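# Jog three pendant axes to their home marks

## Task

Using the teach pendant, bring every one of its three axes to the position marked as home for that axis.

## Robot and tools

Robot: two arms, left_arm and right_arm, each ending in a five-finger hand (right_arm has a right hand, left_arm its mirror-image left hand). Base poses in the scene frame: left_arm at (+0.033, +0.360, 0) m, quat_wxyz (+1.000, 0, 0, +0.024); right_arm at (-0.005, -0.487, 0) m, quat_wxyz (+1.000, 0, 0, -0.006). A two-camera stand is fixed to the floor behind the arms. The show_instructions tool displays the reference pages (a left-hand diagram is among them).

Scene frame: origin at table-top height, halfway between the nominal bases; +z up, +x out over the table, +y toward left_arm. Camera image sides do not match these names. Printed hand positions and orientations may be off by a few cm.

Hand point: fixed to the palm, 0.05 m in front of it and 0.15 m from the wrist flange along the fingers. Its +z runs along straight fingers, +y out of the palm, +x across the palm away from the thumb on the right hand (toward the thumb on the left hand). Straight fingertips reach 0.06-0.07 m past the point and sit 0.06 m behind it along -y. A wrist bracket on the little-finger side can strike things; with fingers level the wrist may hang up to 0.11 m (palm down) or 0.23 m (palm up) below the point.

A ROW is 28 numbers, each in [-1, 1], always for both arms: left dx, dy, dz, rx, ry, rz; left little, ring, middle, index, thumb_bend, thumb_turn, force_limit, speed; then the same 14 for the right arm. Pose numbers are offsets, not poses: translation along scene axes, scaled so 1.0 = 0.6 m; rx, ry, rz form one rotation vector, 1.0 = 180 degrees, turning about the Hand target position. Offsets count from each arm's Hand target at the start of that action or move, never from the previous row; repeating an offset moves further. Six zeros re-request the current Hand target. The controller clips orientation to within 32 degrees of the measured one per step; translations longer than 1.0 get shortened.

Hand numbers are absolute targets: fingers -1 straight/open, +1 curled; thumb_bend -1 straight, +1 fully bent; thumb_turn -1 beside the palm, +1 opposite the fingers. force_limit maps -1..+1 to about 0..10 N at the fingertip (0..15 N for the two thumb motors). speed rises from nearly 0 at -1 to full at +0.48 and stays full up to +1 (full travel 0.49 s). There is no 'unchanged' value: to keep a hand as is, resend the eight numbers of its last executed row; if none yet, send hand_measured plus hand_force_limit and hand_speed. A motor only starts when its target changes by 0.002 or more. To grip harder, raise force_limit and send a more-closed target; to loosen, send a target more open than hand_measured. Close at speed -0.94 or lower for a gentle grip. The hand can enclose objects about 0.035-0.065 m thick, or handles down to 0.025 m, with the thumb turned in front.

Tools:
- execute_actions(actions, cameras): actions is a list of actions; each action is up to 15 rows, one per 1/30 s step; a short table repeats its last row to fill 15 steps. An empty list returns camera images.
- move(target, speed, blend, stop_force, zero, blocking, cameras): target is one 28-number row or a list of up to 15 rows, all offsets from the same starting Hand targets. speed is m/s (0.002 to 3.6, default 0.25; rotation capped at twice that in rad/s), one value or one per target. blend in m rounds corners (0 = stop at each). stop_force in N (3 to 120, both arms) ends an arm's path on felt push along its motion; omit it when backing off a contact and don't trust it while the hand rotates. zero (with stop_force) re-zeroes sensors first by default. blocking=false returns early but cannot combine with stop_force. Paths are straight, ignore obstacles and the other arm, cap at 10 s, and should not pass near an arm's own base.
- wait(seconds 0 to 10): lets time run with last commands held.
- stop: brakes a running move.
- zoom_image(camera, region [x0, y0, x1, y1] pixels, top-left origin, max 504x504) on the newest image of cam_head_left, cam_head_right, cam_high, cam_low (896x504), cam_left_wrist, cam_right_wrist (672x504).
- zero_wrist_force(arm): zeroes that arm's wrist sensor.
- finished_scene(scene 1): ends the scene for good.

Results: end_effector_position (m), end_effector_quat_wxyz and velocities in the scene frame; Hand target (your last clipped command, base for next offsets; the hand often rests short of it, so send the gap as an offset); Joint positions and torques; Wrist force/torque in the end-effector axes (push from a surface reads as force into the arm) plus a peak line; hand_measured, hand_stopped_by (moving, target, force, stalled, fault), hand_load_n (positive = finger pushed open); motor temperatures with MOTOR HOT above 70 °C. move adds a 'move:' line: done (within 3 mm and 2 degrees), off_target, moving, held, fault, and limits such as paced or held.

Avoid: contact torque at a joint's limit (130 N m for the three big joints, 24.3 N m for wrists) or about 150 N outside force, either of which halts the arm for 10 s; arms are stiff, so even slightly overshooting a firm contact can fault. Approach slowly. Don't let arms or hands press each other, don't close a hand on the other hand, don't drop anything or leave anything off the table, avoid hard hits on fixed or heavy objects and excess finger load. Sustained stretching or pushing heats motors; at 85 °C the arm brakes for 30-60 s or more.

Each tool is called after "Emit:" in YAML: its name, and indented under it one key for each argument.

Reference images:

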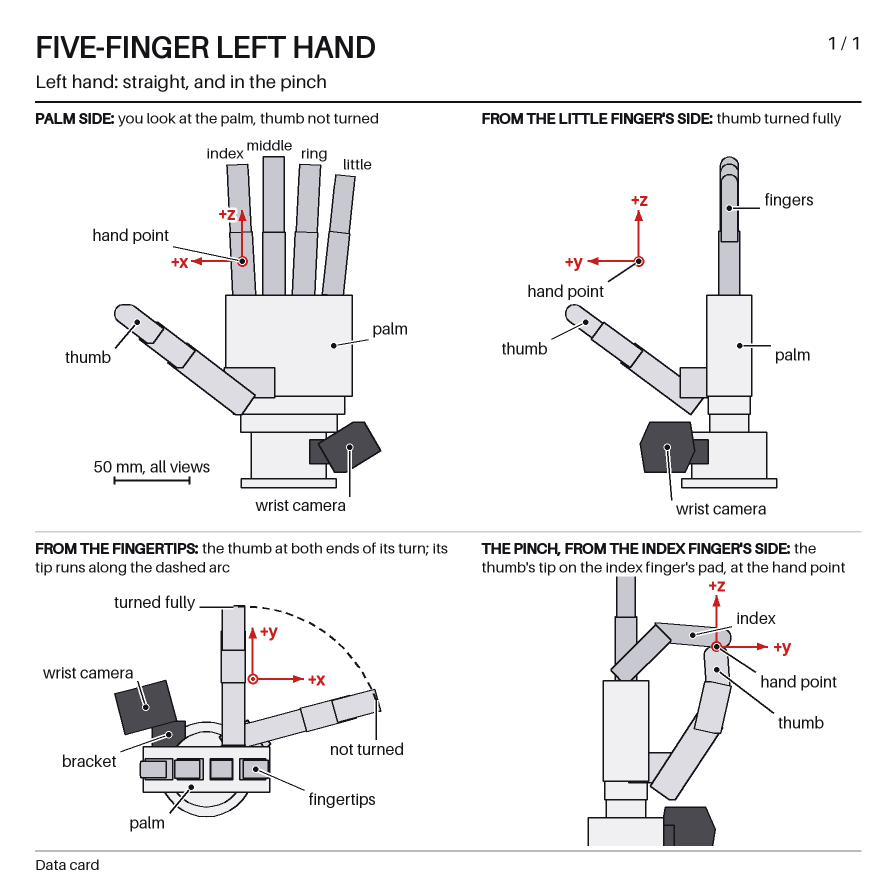

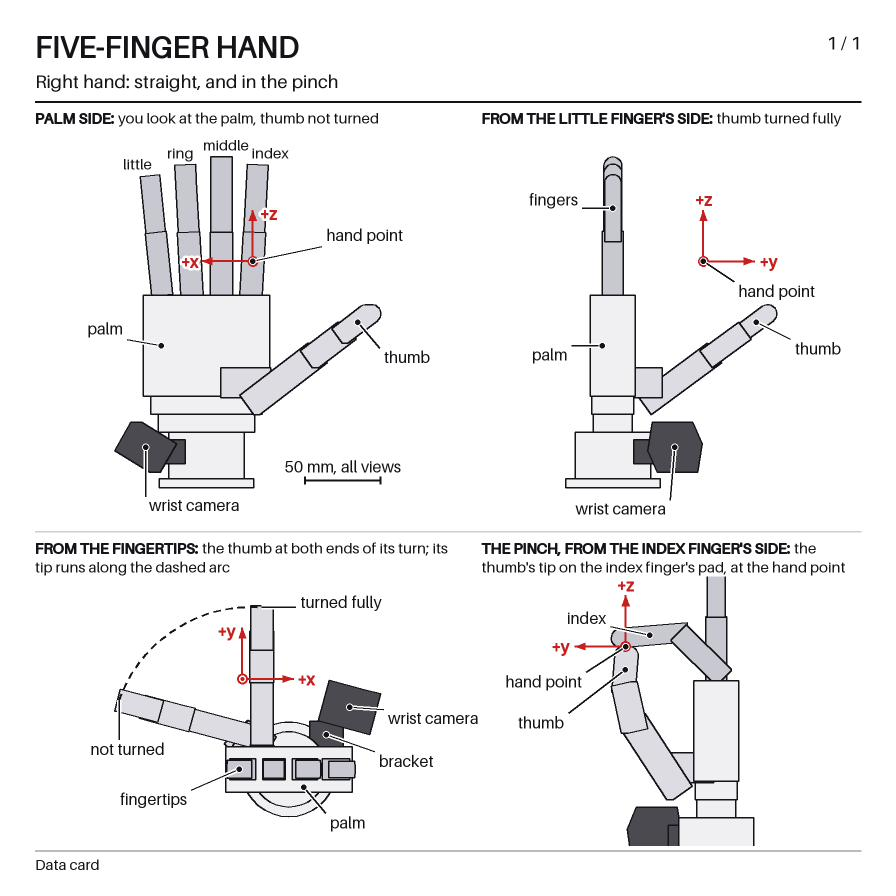

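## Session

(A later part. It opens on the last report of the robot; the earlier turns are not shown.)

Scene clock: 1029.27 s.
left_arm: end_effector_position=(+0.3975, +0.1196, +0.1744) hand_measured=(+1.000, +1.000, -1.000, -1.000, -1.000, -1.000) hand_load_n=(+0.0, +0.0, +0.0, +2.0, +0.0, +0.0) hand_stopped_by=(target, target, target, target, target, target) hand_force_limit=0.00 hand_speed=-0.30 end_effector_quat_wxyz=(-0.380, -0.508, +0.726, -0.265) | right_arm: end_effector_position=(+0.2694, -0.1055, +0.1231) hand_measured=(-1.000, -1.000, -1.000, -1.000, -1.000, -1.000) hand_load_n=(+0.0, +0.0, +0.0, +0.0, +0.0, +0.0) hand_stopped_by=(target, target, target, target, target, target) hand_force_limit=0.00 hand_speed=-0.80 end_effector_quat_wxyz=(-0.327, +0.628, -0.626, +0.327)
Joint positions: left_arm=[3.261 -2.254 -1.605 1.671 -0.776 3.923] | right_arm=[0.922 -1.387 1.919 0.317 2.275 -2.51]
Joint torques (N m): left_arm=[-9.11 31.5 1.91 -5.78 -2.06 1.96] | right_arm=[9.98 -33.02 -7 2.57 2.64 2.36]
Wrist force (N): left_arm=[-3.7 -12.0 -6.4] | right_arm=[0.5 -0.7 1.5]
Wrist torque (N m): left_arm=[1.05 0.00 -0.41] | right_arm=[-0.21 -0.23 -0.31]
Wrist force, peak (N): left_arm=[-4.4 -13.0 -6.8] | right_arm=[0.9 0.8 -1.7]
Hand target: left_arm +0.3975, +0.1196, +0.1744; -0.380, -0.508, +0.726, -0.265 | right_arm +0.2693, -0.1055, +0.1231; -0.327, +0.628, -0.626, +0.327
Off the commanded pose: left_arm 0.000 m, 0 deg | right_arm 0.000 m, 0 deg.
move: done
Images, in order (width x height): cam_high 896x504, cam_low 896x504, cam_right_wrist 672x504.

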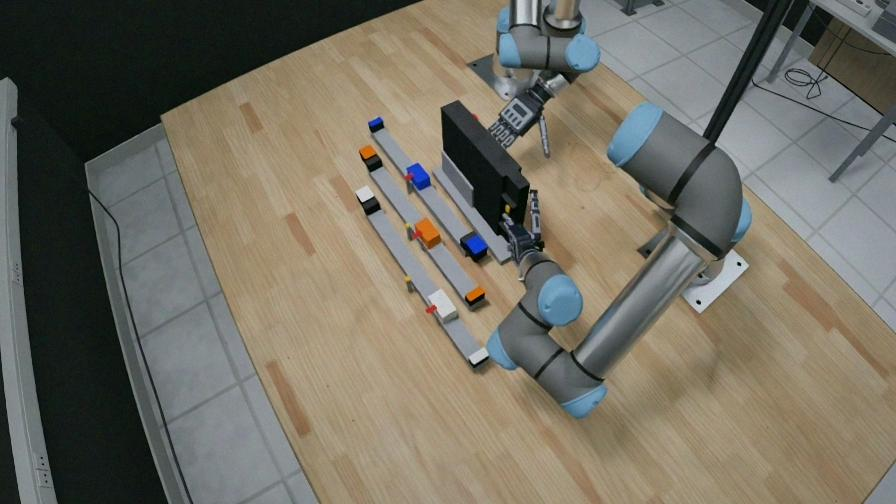

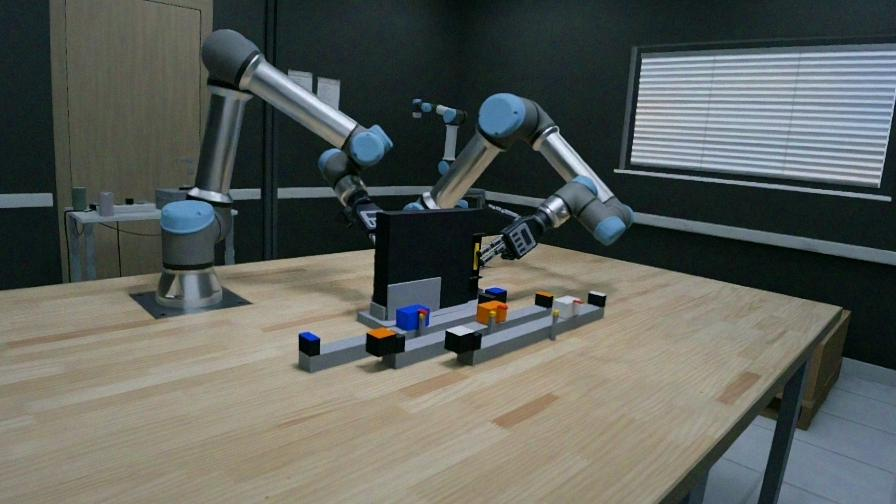

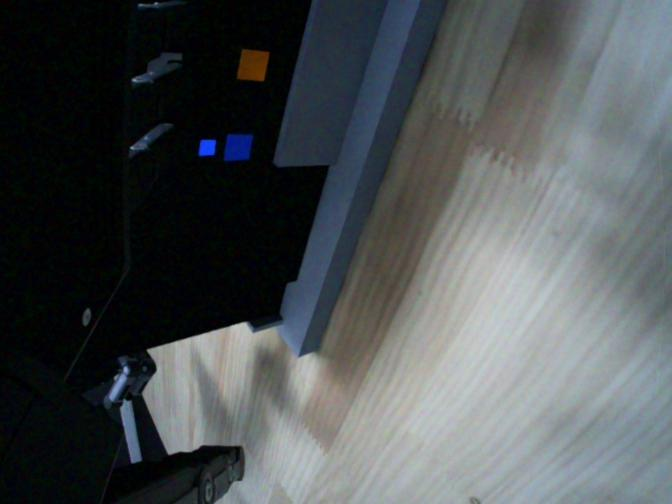

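Emit:
move:
  target: [0,0,0,0,0,0,1,1,-1,-1,-1,-1,0,-0.3,0.05,0,0,0,0,0,-1,-1,-1,-1,-1,-1,0,-0.8]
  cameras: []
  speed: 0.012
  stop_force: 4

Emit:
move:
  target: [0,0,0,0,0,0,1,1,-1,-1,-1,-1,0,-0.3,-0.03,0,0,0,0,0,-1,-1,-1,-1,-1,-1,0,-0.8]
  cameras: ["cam_high","cam_low"]
  speed: 0.1

Emit:
zoom_image:
  camera: "cam_high"
  region: [385, 160, 435, 198]

Emit:
zoom_image:
  camera: "cam_low"
  region: [390, 290, 460, 345]

Scene clock: 1054.83 s.
left_arm: end_effector_position=(+0.3975, +0.1196, +0.1744) hand_measured=(+1.000, +1.000, -1.000, -1.000, -1.000, -1.000) hand_load_n=(+0.0, -0.5, +0.0, +2.5, +0.0, +0.0) hand_stopped_by=(target, target, target, target, target, target) hand_force_limit=0.00 hand_speed=-0.30 end_effector_quat_wxyz=(-0.380, -0.508, +0.726, -0.265) | right_arm: end_effector_position=(+0.2873, -0.1055, +0.1231) hand_measured=(-1.000, -1.000, -1.000, -1.000, -1.000, -1.000) hand_load_n=(+0.0, +0.0, -2.5, +0.0, +0.0, +0.0) hand_stopped_by=(target, target, target, target, target, target) hand_force_limit=0.00 hand_speed=-0.80 end_effector_quat_wxyz=(-0.327, +0.628, -0.626, +0.327)
Joint positions: left_arm=[3.261 -2.254 -1.605 1.671 -0.776 3.923] | right_arm=[0.882 -1.38 1.905 0.3 2.248 -2.549]
Joint torques (N m): left_arm=[-9.16 30.66 0.87 -5.66 -1.69 1.84] | right_arm=[7.44 -33.38 -7.88 2.19 2.72 2.36]
Wrist force (N): left_arm=[-5.0 -12.8 -6.2] | right_arm=[1.1 1.2 -1.9]
Wrist torque (N m): left_arm=[1.07 -0.11 -0.48] | right_arm=[-0.04 -0.14 -0.19]
Wrist force, peak (N): left_arm=[-4.6 -13.0 -6.8] | right_arm=[0.9 1.5 -7.3]
Hand target: left_arm +0.3975, +0.1196, +0.1744; -0.380, -0.508, +0.726, -0.265 | right_arm +0.2873, -0.1055, +0.1231; -0.327, +0.628, -0.626, +0.327 (not the last commanded pose)
Off the commanded pose: left_arm 0.000 m, 0 deg | right_arm 0.012 m, 0 deg.
move: contact (right_arm)
No camera images: "cameras" was empty.

Scene clock: 1055.70 s.
left_arm: end_effector_position=(+0.3975, +0.1196, +0.1744) hand_measured=(+1.000, +1.000, -1.000, -1.000, -1.000, -1.000) hand_load_n=(+0.0, +0.0, +0.0, +2.5, +0.0, +0.0) hand_stopped_by=(target, target, target, target, target, target) hand_force_limit=0.00 hand_speed=-0.30 end_effector_quat_wxyz=(-0.380, -0.508, +0.726, -0.265) | right_arm: end_effector_position=(+0.2694, -0.1055, +0.1231) hand_measured=(-1.000, -1.000, -1.000, -1.000, -1.000, -1.000) hand_load_n=(+0.0, +0.0, +0.0, -0.5, +0.0, +0.0) hand_stopped_by=(target, target, target, target, target, target) hand_force_limit=0.00 hand_speed=-0.80 end_effector_quat_wxyz=(-0.327, +0.628, -0.626, +0.327) end_effector_velocity=(-0.003, +0.000, -0.001) end_effector_angular_velocity=(-0.002, +0.001, +0.003)
Joint positions: left_arm=[3.261 -2.254 -1.605 1.671 -0.776 3.923] | right_arm=[0.922 -1.387 1.919 0.317 2.275 -2.51]
Joint velocities: left_arm=[within noise] | right_arm=[0.006 0 0.003 0.002 0.002 0.003]
Joint torques (N m): left_arm=[-9.95 31.17 0.69 -5.67 -1.86 1.84] | right_arm=[7.31 -32.67 -7.44 2.73 2.61 2.6]
Wrist force (N): left_arm=[-3.5 -12.0 -6.7] | right_arm=[0.7 -0.6 1.6]
Wrist torque (N m): left_arm=[1.05 0.00 -0.40] | right_arm=[-0.19 -0.27 -0.29]
Wrist force, peak (N): left_arm=[-4.5 -12.9 -6.8] | right_arm=[1.0 0.9 -1.7]
Hand target: left_arm +0.3975, +0.1196, +0.1744; -0.380, -0.508, +0.726, -0.265 | right_arm +0.2693, -0.1055, +0.1231; -0.327, +0.628, -0.626, +0.327
Off the commanded pose: left_arm 0.000 m, 0 deg | right_arm 0.000 m, 0 deg.
move: done
Images, in order (width x height): cam_high 896x504, cam_low 896x504.

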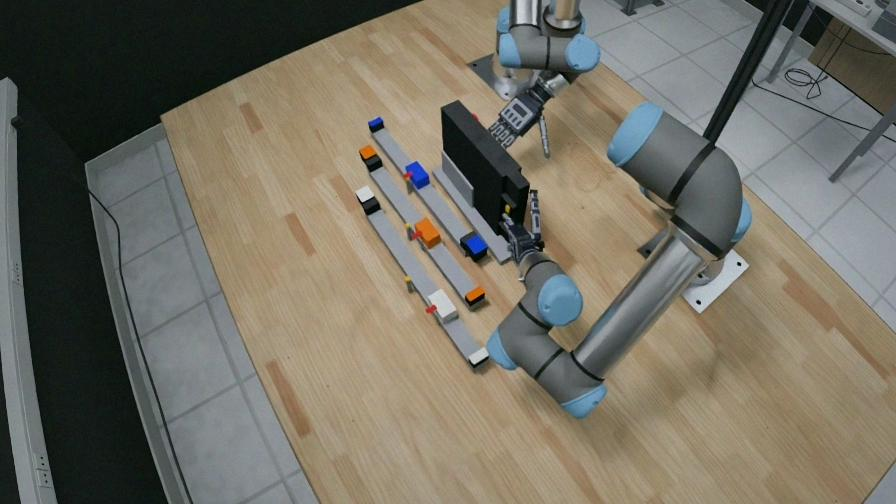

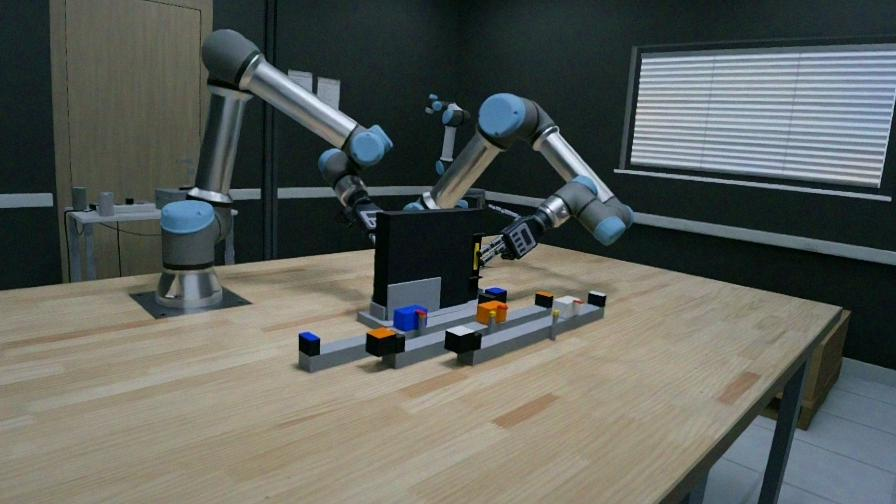

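Scaled by 10.080 from the camera's 896x504 image, which has a finer 1280x720 frame.

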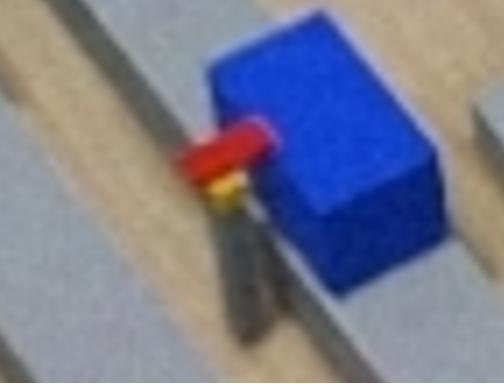

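Scaled by 7.200 from the camera's 896x504 image, which has a finer 1280x720 frame.

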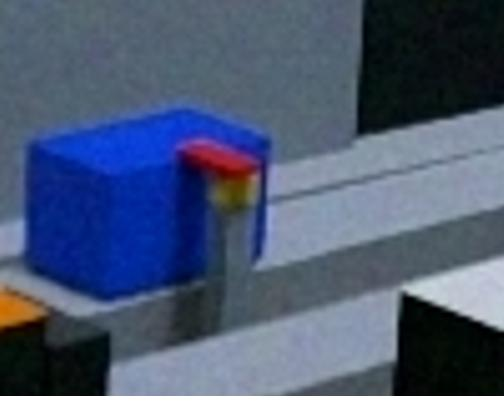

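Emit:
move:
  target: [0,0,0,0,0,0,1,1,-1,-1,-1,-1,0,-0.3,0,-0.0025,-0.0715,0,0,0,-1,-1,-1,-1,-1,-1,0,-0.8]
  cameras: ["cam_right_wrist"]
  speed: 0.1

Emit:
zoom_image:
  camera: "cam_right_wrist"
  region: [120, 0, 320, 150]

Scene clock: 1080.33 s.
left_arm: end_effector_position=(+0.3975, +0.1196, +0.1744) hand_measured=(+1.000, +1.000, -1.000, -1.000, -1.000, -1.000) hand_load_n=(+0.0, +0.0, +0.0, +2.5, +0.0, +0.0) hand_stopped_by=(target, target, target, target, target, target) hand_force_limit=0.00 hand_speed=-0.30 end_effector_quat_wxyz=(-0.380, -0.508, +0.726, -0.265) | right_arm: end_effector_position=(+0.2693, -0.1070, +0.0803) hand_measured=(-1.000, -1.000, -1.000, -1.000, -1.000, -1.000) hand_load_n=(+0.0, +0.0, +0.0, -0.5, +0.0, +0.0) hand_stopped_by=(target, target, target, target, target, target) hand_force_limit=0.00 hand_speed=-0.80 end_effector_quat_wxyz=(-0.327, +0.628, -0.626, +0.327)
Joint positions: left_arm=[3.261 -2.254 -1.605 1.671 -0.776 3.923] | right_arm=[0.92 -1.33 1.978 0.2 2.273 -2.513]
Joint torques (N m): left_arm=[-9.38 30.08 0.41 -5.96 -1.65 1.69] | right_arm=[-8.38 -14.93 -6.15 -0.98 -0.82 -2.25]
Wrist force (N): left_arm=[-3.5 -11.8 -6.2] | right_arm=[0.4 -1.0 1.6]
Wrist torque (N m): left_arm=[1.06 -0.01 -0.40] | right_arm=[-0.25 -0.22 -0.23]
Wrist force, peak (N): left_arm=[-3.0 -12.3 -7.2] | right_arm=[0.6 -0.9 1.7]
Hand target: left_arm +0.3975, +0.1196, +0.1744; -0.380, -0.508, +0.726, -0.265 | right_arm +0.2693, -0.1070, +0.0802; -0.327, +0.628, -0.626, +0.327
Off the commanded pose: left_arm 0.000 m, 0 deg | right_arm 0.000 m, 0 deg.
move: done
Images, in order (width x height): cam_right_wrist 672x504.

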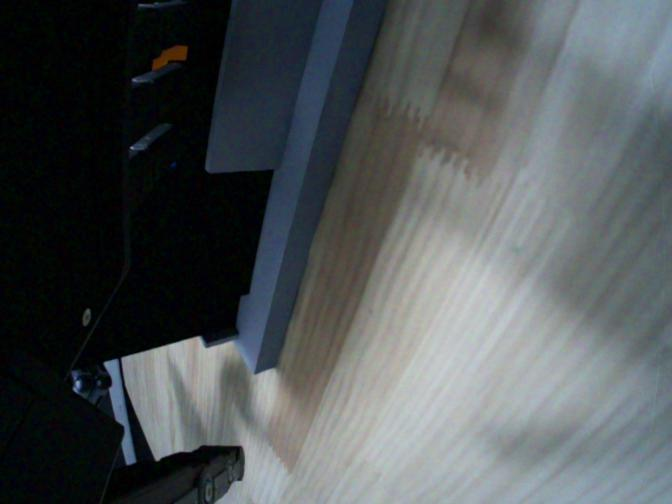

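Scaled by 2.520 from the camera's 672x504 image, which has a finer 960x720 frame.

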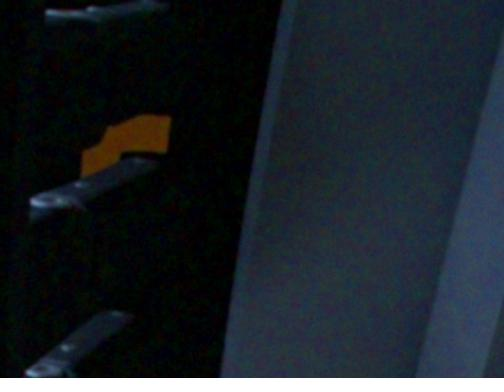

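Emit:
move:
  target: [0,0,0,0,0,0,1,1,-1,-1,-1,-1,0,-0.3,0.005,-0.005,0.001,0,0,0,-1,-1,-1,-1,-1,-1,0,-0.8]
  cameras: []
  speed: 0.06

Emit:
move:
  target: [0,0,0,0,0,0,1,1,-1,-1,-1,-1,0,-0.3,0.05,0,0,0,0,0,-1,-1,-1,-1,-1,-1,0,-0.8]
  cameras: ["cam_right_wrist"]
  speed: 0.012
  stop_force: 4

Emit:
zoom_image:
  camera: "cam_right_wrist"
  region: [120, 0, 320, 150]

Emit:
move:
  target: [0,0,0,0,0,0,1,1,-1,-1,-1,-1,0,-0.3,-0.03,0,0,0,0,0,-1,-1,-1,-1,-1,-1,0,-0.8]
  cameras: ["cam_right_wrist","cam_head_left"]
  speed: 0.1

Emit:
zoom_image:
  camera: "cam_head_left"
  region: [455, 310, 545, 378]

Scene clock: 1093.30 s.
left_arm: end_effector_position=(+0.3975, +0.1196, +0.1744) hand_measured=(+1.000, +1.000, -1.000, -1.000, -1.000, -1.000) hand_load_n=(+0.0, +0.0, +0.0, +2.5, +0.0, +0.0) hand_stopped_by=(target, target, target, target, target, target) hand_force_limit=0.00 hand_speed=-0.30 end_effector_quat_wxyz=(-0.380, -0.508, +0.726, -0.265) | right_arm: end_effector_position=(+0.2722, -0.1099, +0.0808) hand_measured=(-1.000, -1.000, -1.000, -1.000, -1.000, -1.000) hand_load_n=(+0.0, +0.0, +0.0, +0.0, +0.0, +0.0) hand_stopped_by=(target, target, target, target, target, target) hand_force_limit=0.00 hand_speed=-0.80 end_effector_quat_wxyz=(-0.327, +0.628, -0.626, +0.327)
Joint positions: left_arm=[3.261 -2.254 -1.605 1.671 -0.776 3.923] | right_arm=[0.908 -1.337 1.983 0.194 2.265 -2.525]
Joint torques (N m): left_arm=[-9.02 30.77 2.45 -5.69 -1.3 1.65] | right_arm=[-7.89 -35.54 -6.44 -1.12 -0.74 -2.5]
Wrist force (N): left_arm=[-3.5 -11.9 -6.5] | right_arm=[0.4 -0.7 1.6]
Wrist torque (N m): left_arm=[1.05 -0.01 -0.40] | right_arm=[-0.19 -0.21 -0.22]
Wrist force, peak (N): left_arm=[-3.2 -12.3 -7.0] | right_arm=[0.4 -1.1 1.7]
Hand target: left_arm +0.3975, +0.1196, +0.1744; -0.380, -0.508, +0.726, -0.265 | right_arm +0.2723, -0.1100, +0.0808; -0.327, +0.628, -0.626, +0.327
Off the commanded pose: left_arm 0.000 m, 0 deg | right_arm 0.000 m, 0 deg.
move: done
No camera images: "cameras" was empty.

Scene clock: 1095.67 s.
left_arm: end_effector_position=(+0.3975, +0.1196, +0.1744) hand_measured=(+1.000, +1.000, -1.000, -1.000, -1.000, -1.000) hand_load_n=(+0.0, +0.0, +0.0, +2.5, +0.0, -0.5) hand_stopped_by=(target, target, target, target, target, target) hand_force_limit=0.00 hand_speed=-0.30 end_effector_quat_wxyz=(-0.380, -0.508, +0.726, -0.265) | right_arm: end_effector_position=(+0.2872, -0.1100, +0.0808) hand_measured=(-1.000, -1.000, -1.000, -1.000, -1.000, -1.000) hand_load_n=(+0.0, +0.0, -2.5, +0.0, +0.0, +0.0) hand_stopped_by=(target, target, target, target, target, target) hand_force_limit=0.00 hand_speed=-0.80 end_effector_quat_wxyz=(-0.327, +0.628, -0.626, +0.327)
Joint positions: left_arm=[3.261 -2.254 -1.605 1.671 -0.776 3.923] | right_arm=[0.874 -1.332 1.972 0.18 2.242 -2.557]
Joint torques (N m): left_arm=[-9.44 32.32 2.75 -5.53 -1.59 1.32] | right_arm=[7.11 -33.43 -7.16 2.2 2.77 2.56]
Wrist force (N): left_arm=[-3.6 -11.9 -6.2] | right_arm=[0.6 1.6 -1.6]
Wrist torque (N m): left_arm=[1.06 -0.02 -0.40] | right_arm=[-0.07 -0.09 -0.22]
Wrist force, peak (N): left_arm=[-3.0 -12.2 -7.2] | right_arm=[0.2 1.1 -7.4]
Hand target: left_arm +0.3975, +0.1196, +0.1744; -0.380, -0.508, +0.726, -0.265 | right_arm +0.2872, -0.1100, +0.0808; -0.327, +0.628, -0.626, +0.327 (not the last commanded pose)
Off the commanded pose: left_arm 0.000 m, 0 deg | right_arm 0.015 m, 0 deg.
move: contact (right_arm)
Images, in order (width x height): cam_right_wrist 672x504.

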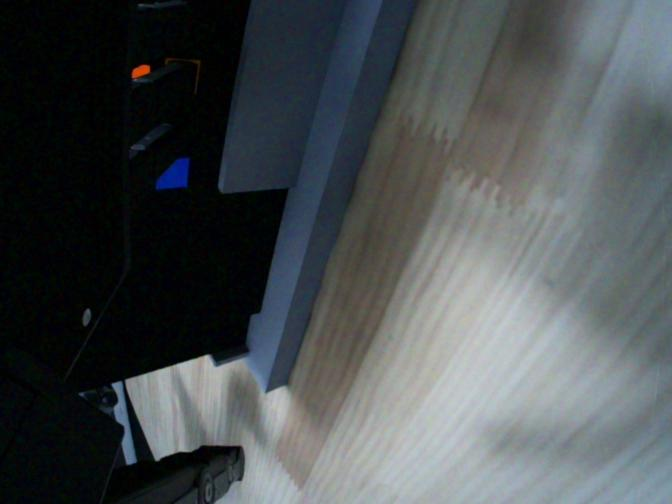

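Scaled by 2.520 from the camera's 672x504 image, which has a finer 960x720 frame.

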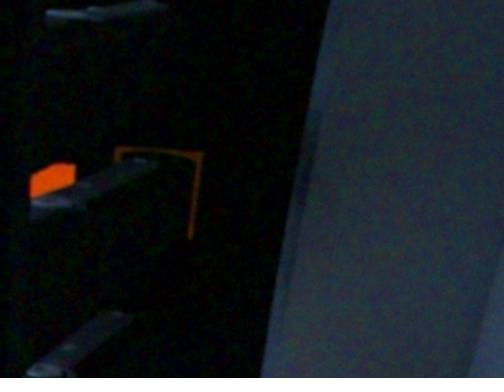

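Scene clock: 1096.53 s.
left_arm: end_effector_position=(+0.3975, +0.1196, +0.1744) hand_measured=(+1.000, +1.000, -1.000, -1.000, -1.000, -1.000) hand_load_n=(-0.5, +0.0, +0.0, +2.0, +0.0, -0.5) hand_stopped_by=(target, target, target, target, target, target) hand_force_limit=0.00 hand_speed=-0.30 end_effector_quat_wxyz=(-0.380, -0.508, +0.726, -0.265) | right_arm: end_effector_position=(+0.2694, -0.1100, +0.0808) hand_measured=(-1.000, -1.000, -1.000, -1.000, -1.000, -1.000) hand_load_n=(+0.0, +0.0, +0.0, +0.0, +0.0, -0.5) hand_stopped_by=(target, target, target, target, target, target) hand_force_limit=0.00 hand_speed=-0.80 end_effector_quat_wxyz=(-0.327, +0.628, -0.626, +0.327)
Joint positions: left_arm=[3.261 -2.254 -1.605 1.671 -0.776 3.923] | right_arm=[0.914 -1.338 1.986 0.197 2.269 -2.518]
Joint torques (N m): left_arm=[-9.07 32.89 1.68 -5.45 -1.47 1.51] | right_arm=[8.11 -33.36 -7 2.71 2.75 2.55]
Wrist force (N): left_arm=[-3.7 -11.9 -6.3] | right_arm=[0.4 -0.6 1.5]
Wrist torque (N m): left_arm=[1.05 -0.01 -0.40] | right_arm=[-0.17 -0.22 -0.31]
Wrist force, peak (N): left_arm=[-3.0 -12.3 -6.9] | right_arm=[0.3 -1.3 1.8]
Hand target: left_arm +0.3975, +0.1196, +0.1744; -0.380, -0.508, +0.726, -0.265 | right_arm +0.2692, -0.1100, +0.0808; -0.327, +0.628, -0.626, +0.327
Off the commanded pose: left_arm 0.000 m, 0 deg | right_arm 0.000 m, 0 deg.
move: done
Images, in order (width x height): cam_head_left 896x504, cam_right_wrist 672x504.

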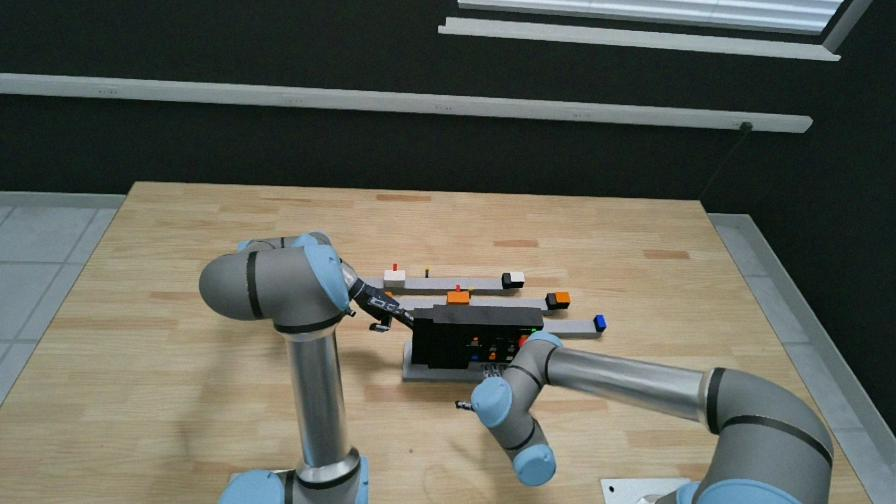

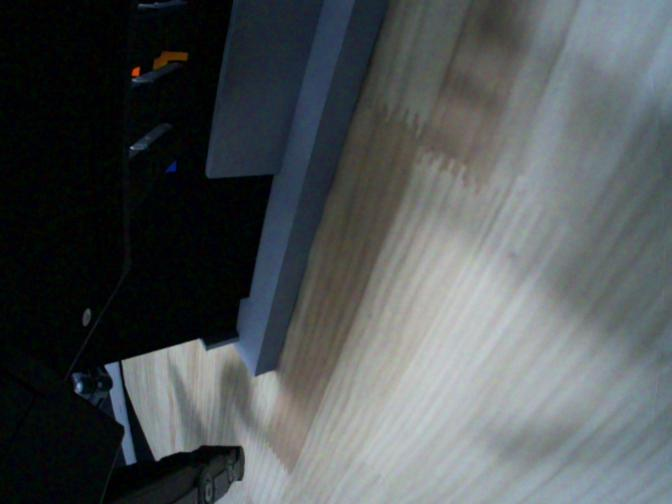

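Scaled by 5.600 from the camera's 896x504 image, which has a finer 1280x720 frame.

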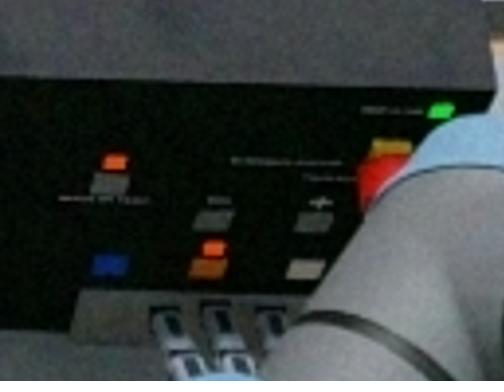

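Emit:
move:
  target: [0,0,0,0,0,0,1,1,-1,-1,-1,-1,0,-0.3,0,0.0075,0.0704,0,0,0,-1,-1,-1,-1,-1,-1,0,-0.8]
  cameras: ["cam_right_wrist"]
  speed: 0.1

Emit:
move:
  target: [0,0,0,0,0,0,1,1,-1,-1,-1,-1,0,-0.3,0.05,0,0,0,0,0,-1,-1,-1,-1,-1,-1,0,-0.8]
  cameras: []
  speed: 0.012
  stop_force: 4

Emit:
move:
  target: [0,0,0,0,0,0,1,1,-1,-1,-1,-1,0,-0.3,-0.03,0,0,0,0,0,-1,-1,-1,-1,-1,-1,0,-0.8]
  cameras: ["cam_high","cam_low"]
  speed: 0.1

Emit:
zoom_image:
  camera: "cam_high"
  region: [395, 210, 445, 248]

Emit:
zoom_image:
  camera: "cam_low"
  region: [470, 290, 540, 345]

Scene clock: 1110.00 s.
left_arm: end_effector_position=(+0.3975, +0.1196, +0.1744) hand_measured=(+1.000, +1.000, -1.000, -1.000, -1.000, -1.000) hand_load_n=(+0.0, +0.0, +0.0, +2.5, +0.0, +0.0) hand_stopped_by=(target, target, target, target, target, target) hand_force_limit=0.00 hand_speed=-0.30 end_effector_quat_wxyz=(-0.380, -0.508, +0.726, -0.265) | right_arm: end_effector_position=(+0.2692, -0.1055, +0.1229) hand_measured=(-1.000, -1.000, -1.000, -1.000, -1.000, -1.000) hand_load_n=(+0.0, +0.0, +0.0, +0.0, +0.0, +0.0) hand_stopped_by=(target, target, target, target, target, target) hand_force_limit=0.00 hand_speed=-0.80 end_effector_quat_wxyz=(-0.327, +0.628, -0.626, +0.327)
Joint positions: left_arm=[3.261 -2.254 -1.605 1.671 -0.776 3.923] | right_arm=[0.923 -1.387 1.919 0.317 2.275 -2.51]
Joint torques (N m): left_arm=[-8.72 31.31 1.65 -5.49 -1.12 1.5] | right_arm=[8.7 -34.35 -22.49 2.77 2.65 2.54]
Wrist force (N): left_arm=[-3.6 -11.8 -6.4] | right_arm=[0.6 -0.7 1.6]
Wrist torque (N m): left_arm=[1.07 -0.02 -0.40] | right_arm=[-0.20 -0.24 -0.30]
Wrist force, peak (N): left_arm=[-3.0 -12.3 -7.2] | right_arm=[0.3 -1.0 1.7]
Hand target: left_arm +0.3975, +0.1196, +0.1744; -0.380, -0.508, +0.726, -0.265 | right_arm +0.2692, -0.1055, +0.1230; -0.327, +0.628, -0.626, +0.327
Off the commanded pose: left_arm 0.000 m, 0 deg | right_arm 0.000 m, 0 deg.
move: done
Images, in order (width x height): cam_right_wrist 672x504.

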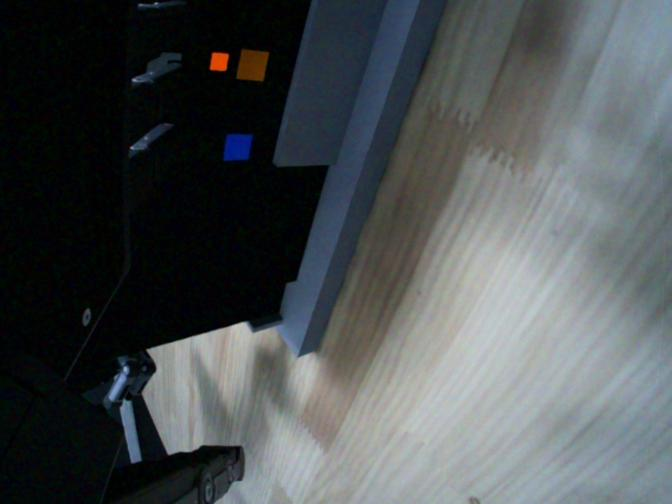

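Scene clock: 1112.63 s.
left_arm: end_effector_position=(+0.3975, +0.1196, +0.1744) hand_measured=(+1.000, +1.000, -1.000, -1.000, -1.000, -1.000) hand_load_n=(+0.0, +0.0, +0.0, +2.5, +0.0, -0.5) hand_stopped_by=(target, target, target, target, target, target) hand_force_limit=0.00 hand_speed=-0.30 end_effector_quat_wxyz=(-0.380, -0.508, +0.726, -0.265) | right_arm: end_effector_position=(+0.2873, -0.1055, +0.1230) hand_measured=(-1.000, -1.000, -1.000, -1.000, -1.000, -1.000) hand_load_n=(+0.0, +0.0, -2.5, +0.0, +0.0, +0.0) hand_stopped_by=(target, target, target, target, target, target) hand_force_limit=0.00 hand_speed=-0.80 end_effector_quat_wxyz=(-0.327, +0.628, -0.626, +0.327)
Joint positions: left_arm=[3.261 -2.254 -1.605 1.671 -0.776 3.923] | right_arm=[0.882 -1.38 1.905 0.299 2.248 -2.549]
Joint torques (N m): left_arm=[-9.17 30.51 1.4 -5.29 -1.15 1.77] | right_arm=[7.27 -33.6 -8.64 2.15 2.8 2.59]
Wrist force (N): left_arm=[-4.5 -12.9 -6.8] | right_arm=[0.7 0.4 -1.7]
Wrist torque (N m): left_arm=[1.08 -0.09 -0.49] | right_arm=[-0.11 -0.12 -0.21]
Wrist force, peak (N): left_arm=[-4.5 -13.0 -6.8] | right_arm=[0.8 2.6 -6.4]
Hand target: left_arm +0.3975, +0.1196, +0.1744; -0.380, -0.508, +0.726, -0.265 | right_arm +0.2873, -0.1055, +0.1230; -0.327, +0.628, -0.626, +0.327 (not the last commanded pose)
Off the commanded pose: left_arm 0.000 m, 0 deg | right_arm 0.012 m, 0 deg.
move: contact (right_arm)
No camera images: "cameras" was empty.

Scene clock: 1113.50 s.
left_arm: end_effector_position=(+0.3975, +0.1196, +0.1744) hand_measured=(+1.000, +1.000, -1.000, -1.000, -1.000, -1.000) hand_load_n=(+0.0, +0.0, +0.0, +2.0, +0.0, +0.0) hand_stopped_by=(target, target, target, target, target, target) hand_force_limit=0.00 hand_speed=-0.30 end_effector_quat_wxyz=(-0.380, -0.508, +0.726, -0.265) | right_arm: end_effector_position=(+0.2695, -0.1055, +0.1230) hand_measured=(-1.000, -1.000, -1.000, -1.000, -1.000, -1.000) hand_load_n=(+0.0, +0.0, +0.0, +0.0, +0.0, +0.0) hand_stopped_by=(target, target, target, target, target, target) hand_force_limit=0.00 hand_speed=-0.80 end_effector_quat_wxyz=(-0.327, +0.628, -0.626, +0.327)
Joint positions: left_arm=[3.261 -2.254 -1.605 1.671 -0.776 3.923] | right_arm=[0.922 -1.387 1.919 0.317 2.275 -2.51]
Joint torques (N m): left_arm=[-9.82 29.46 2.58 -5.35 -0.97 1.8] | right_arm=[7.88 -33.04 -7.86 2.89 2.41 2.57]
Wrist force (N): left_arm=[-3.0 -12.1 -7.0] | right_arm=[0.6 -0.9 1.3]
Wrist torque (N m): left_arm=[1.05 -0.01 -0.40] | right_arm=[-0.22 -0.24 -0.31]
Wrist force, peak (N): left_arm=[-4.4 -12.8 -6.8] | right_arm=[1.0 1.4 -1.8]
Hand target: left_arm +0.3975, +0.1196, +0.1744; -0.380, -0.508, +0.726, -0.265 | right_arm +0.2693, -0.1055, +0.1230; -0.327, +0.628, -0.626, +0.327
Off the commanded pose: left_arm 0.000 m, 0 deg | right_arm 0.000 m, 0 deg.
move: done
Images, in order (width x height): cam_high 896x504, cam_low 896x504.

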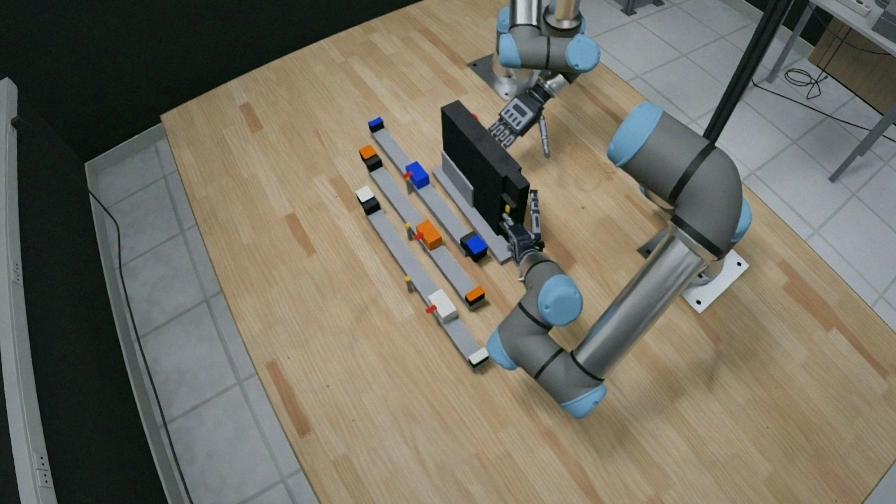

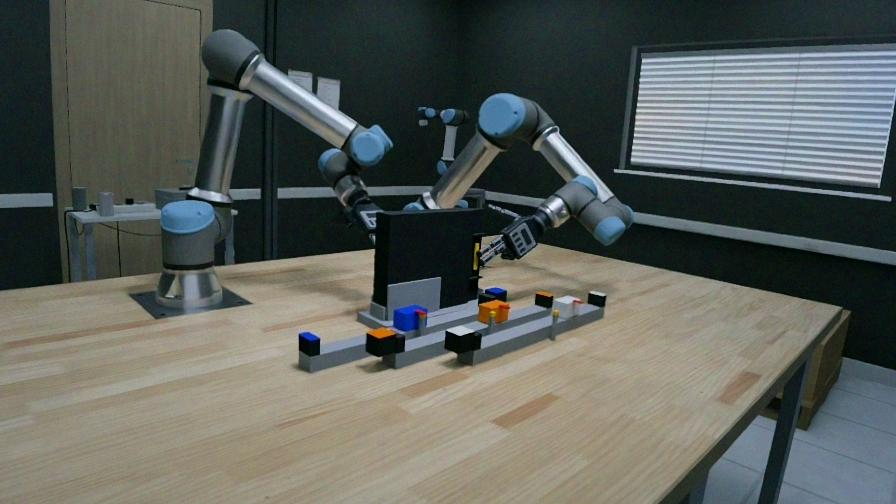

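Scaled by 10.080 from the camera's 896x504 image, which has a finer 1280x720 frame.

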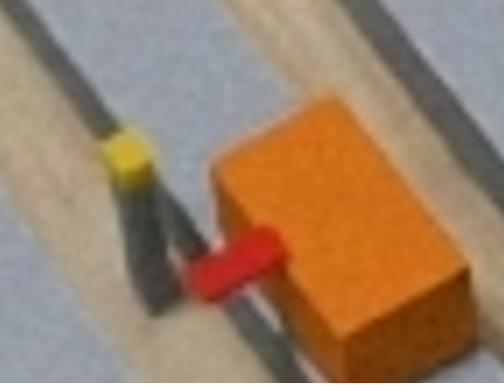

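Scaled by 7.200 from the camera's 896x504 image, which has a finer 1280x720 frame.

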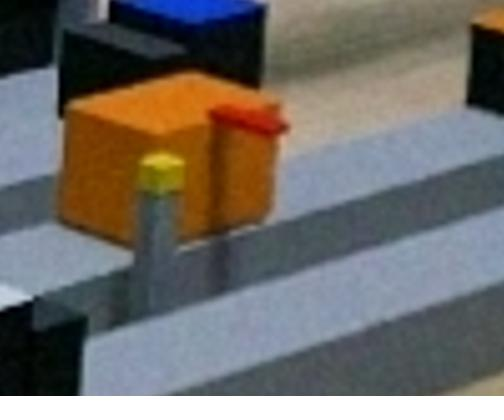

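Emit:
move:
  target: [0,0,0,0,0,0,1,1,-1,-1,-1,-1,0,-0.3,0,-0.0733,0,0,0,0,-1,-1,-1,-1,-1,-1,0,-0.8]
  cameras: ["cam_right_wrist","cam_head_left"]
  speed: 0.1

Emit:
zoom_image:
  camera: "cam_right_wrist"
  region: [120, 0, 320, 150]

Scene clock: 1121.90 s.
left_arm: end_effector_position=(+0.3975, +0.1196, +0.1744) hand_measured=(+1.000, +1.000, -1.000, -1.000, -1.000, -1.000) hand_load_n=(+0.0, +0.0, +0.0, +2.5, +0.0, +0.0) hand_stopped_by=(target, target, target, target, target, target) hand_force_limit=0.00 hand_speed=-0.30 end_effector_quat_wxyz=(-0.380, -0.508, +0.726, -0.265) | right_arm: end_effector_position=(+0.2693, -0.1494, +0.1230) hand_measured=(-1.000, -1.000, -1.000, -1.000, -1.000, -1.000) hand_load_n=(+0.0, +0.0, +0.0, +0.0, +0.0, +0.0) hand_stopped_by=(target, target, target, target, target, target) hand_force_limit=0.00 hand_speed=-0.80 end_effector_quat_wxyz=(-0.327, +0.628, -0.626, +0.327)
Joint positions: left_arm=[3.261 -2.254 -1.605 1.671 -0.776 3.923] | right_arm=[0.833 -1.5 2.038 0.258 2.214 -2.594]
Joint torques (N m): left_arm=[-10.24 31.27 1.88 -5.48 -1.03 1.46] | right_arm=[-7.56 -28.67 -7.24 -1.24 -1 -2.46]
Wrist force (N): left_arm=[-3.2 -11.9 -6.6] | right_arm=[0.7 -1.3 1.6]
Wrist torque (N m): left_arm=[1.06 -0.05 -0.39] | right_arm=[-0.27 -0.27 -0.21]
Wrist force, peak (N): left_arm=[-3.0 -12.3 -7.1] | right_arm=[1.1 -1.1 1.7]
Hand target: left_arm +0.3975, +0.1196, +0.1744; -0.380, -0.508, +0.726, -0.265 | right_arm +0.2693, -0.1495, +0.1230; -0.327, +0.628, -0.626, +0.327
Off the commanded pose: left_arm 0.000 m, 0 deg | right_arm 0.000 m, 0 deg.
move: done
Images, in order (width x height): cam_head_left 896x504, cam_right_wrist 672x504.

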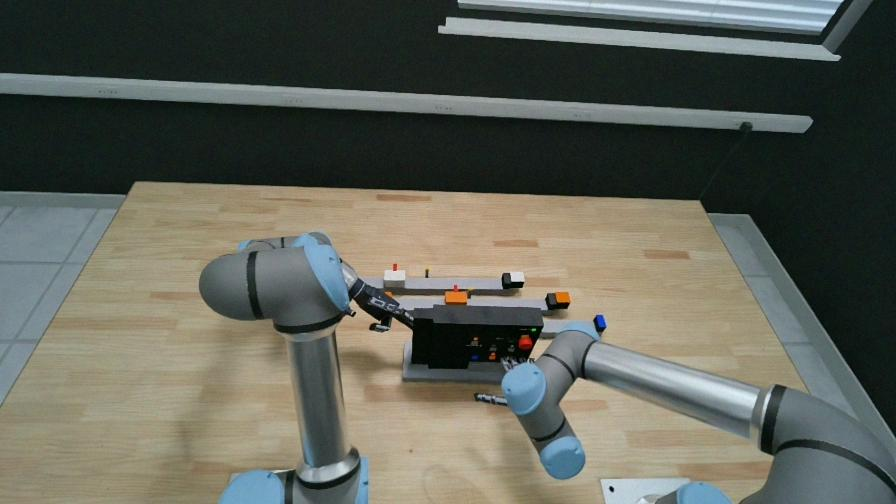

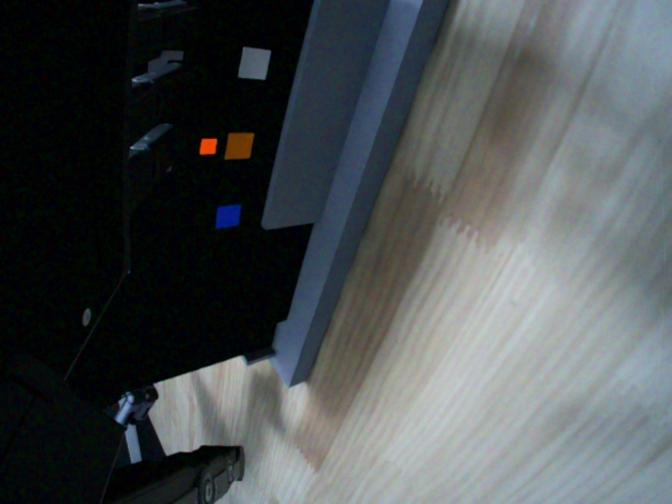

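Scaled by 2.520 from the camera's 672x504 image, which has a finer 960x720 frame.

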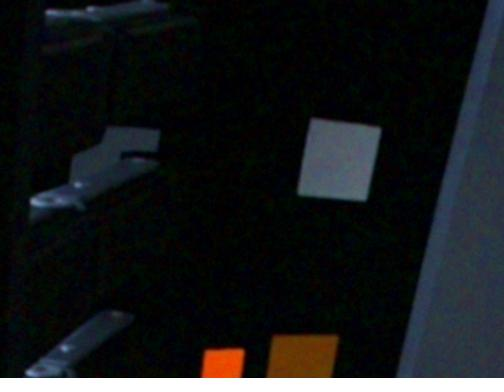

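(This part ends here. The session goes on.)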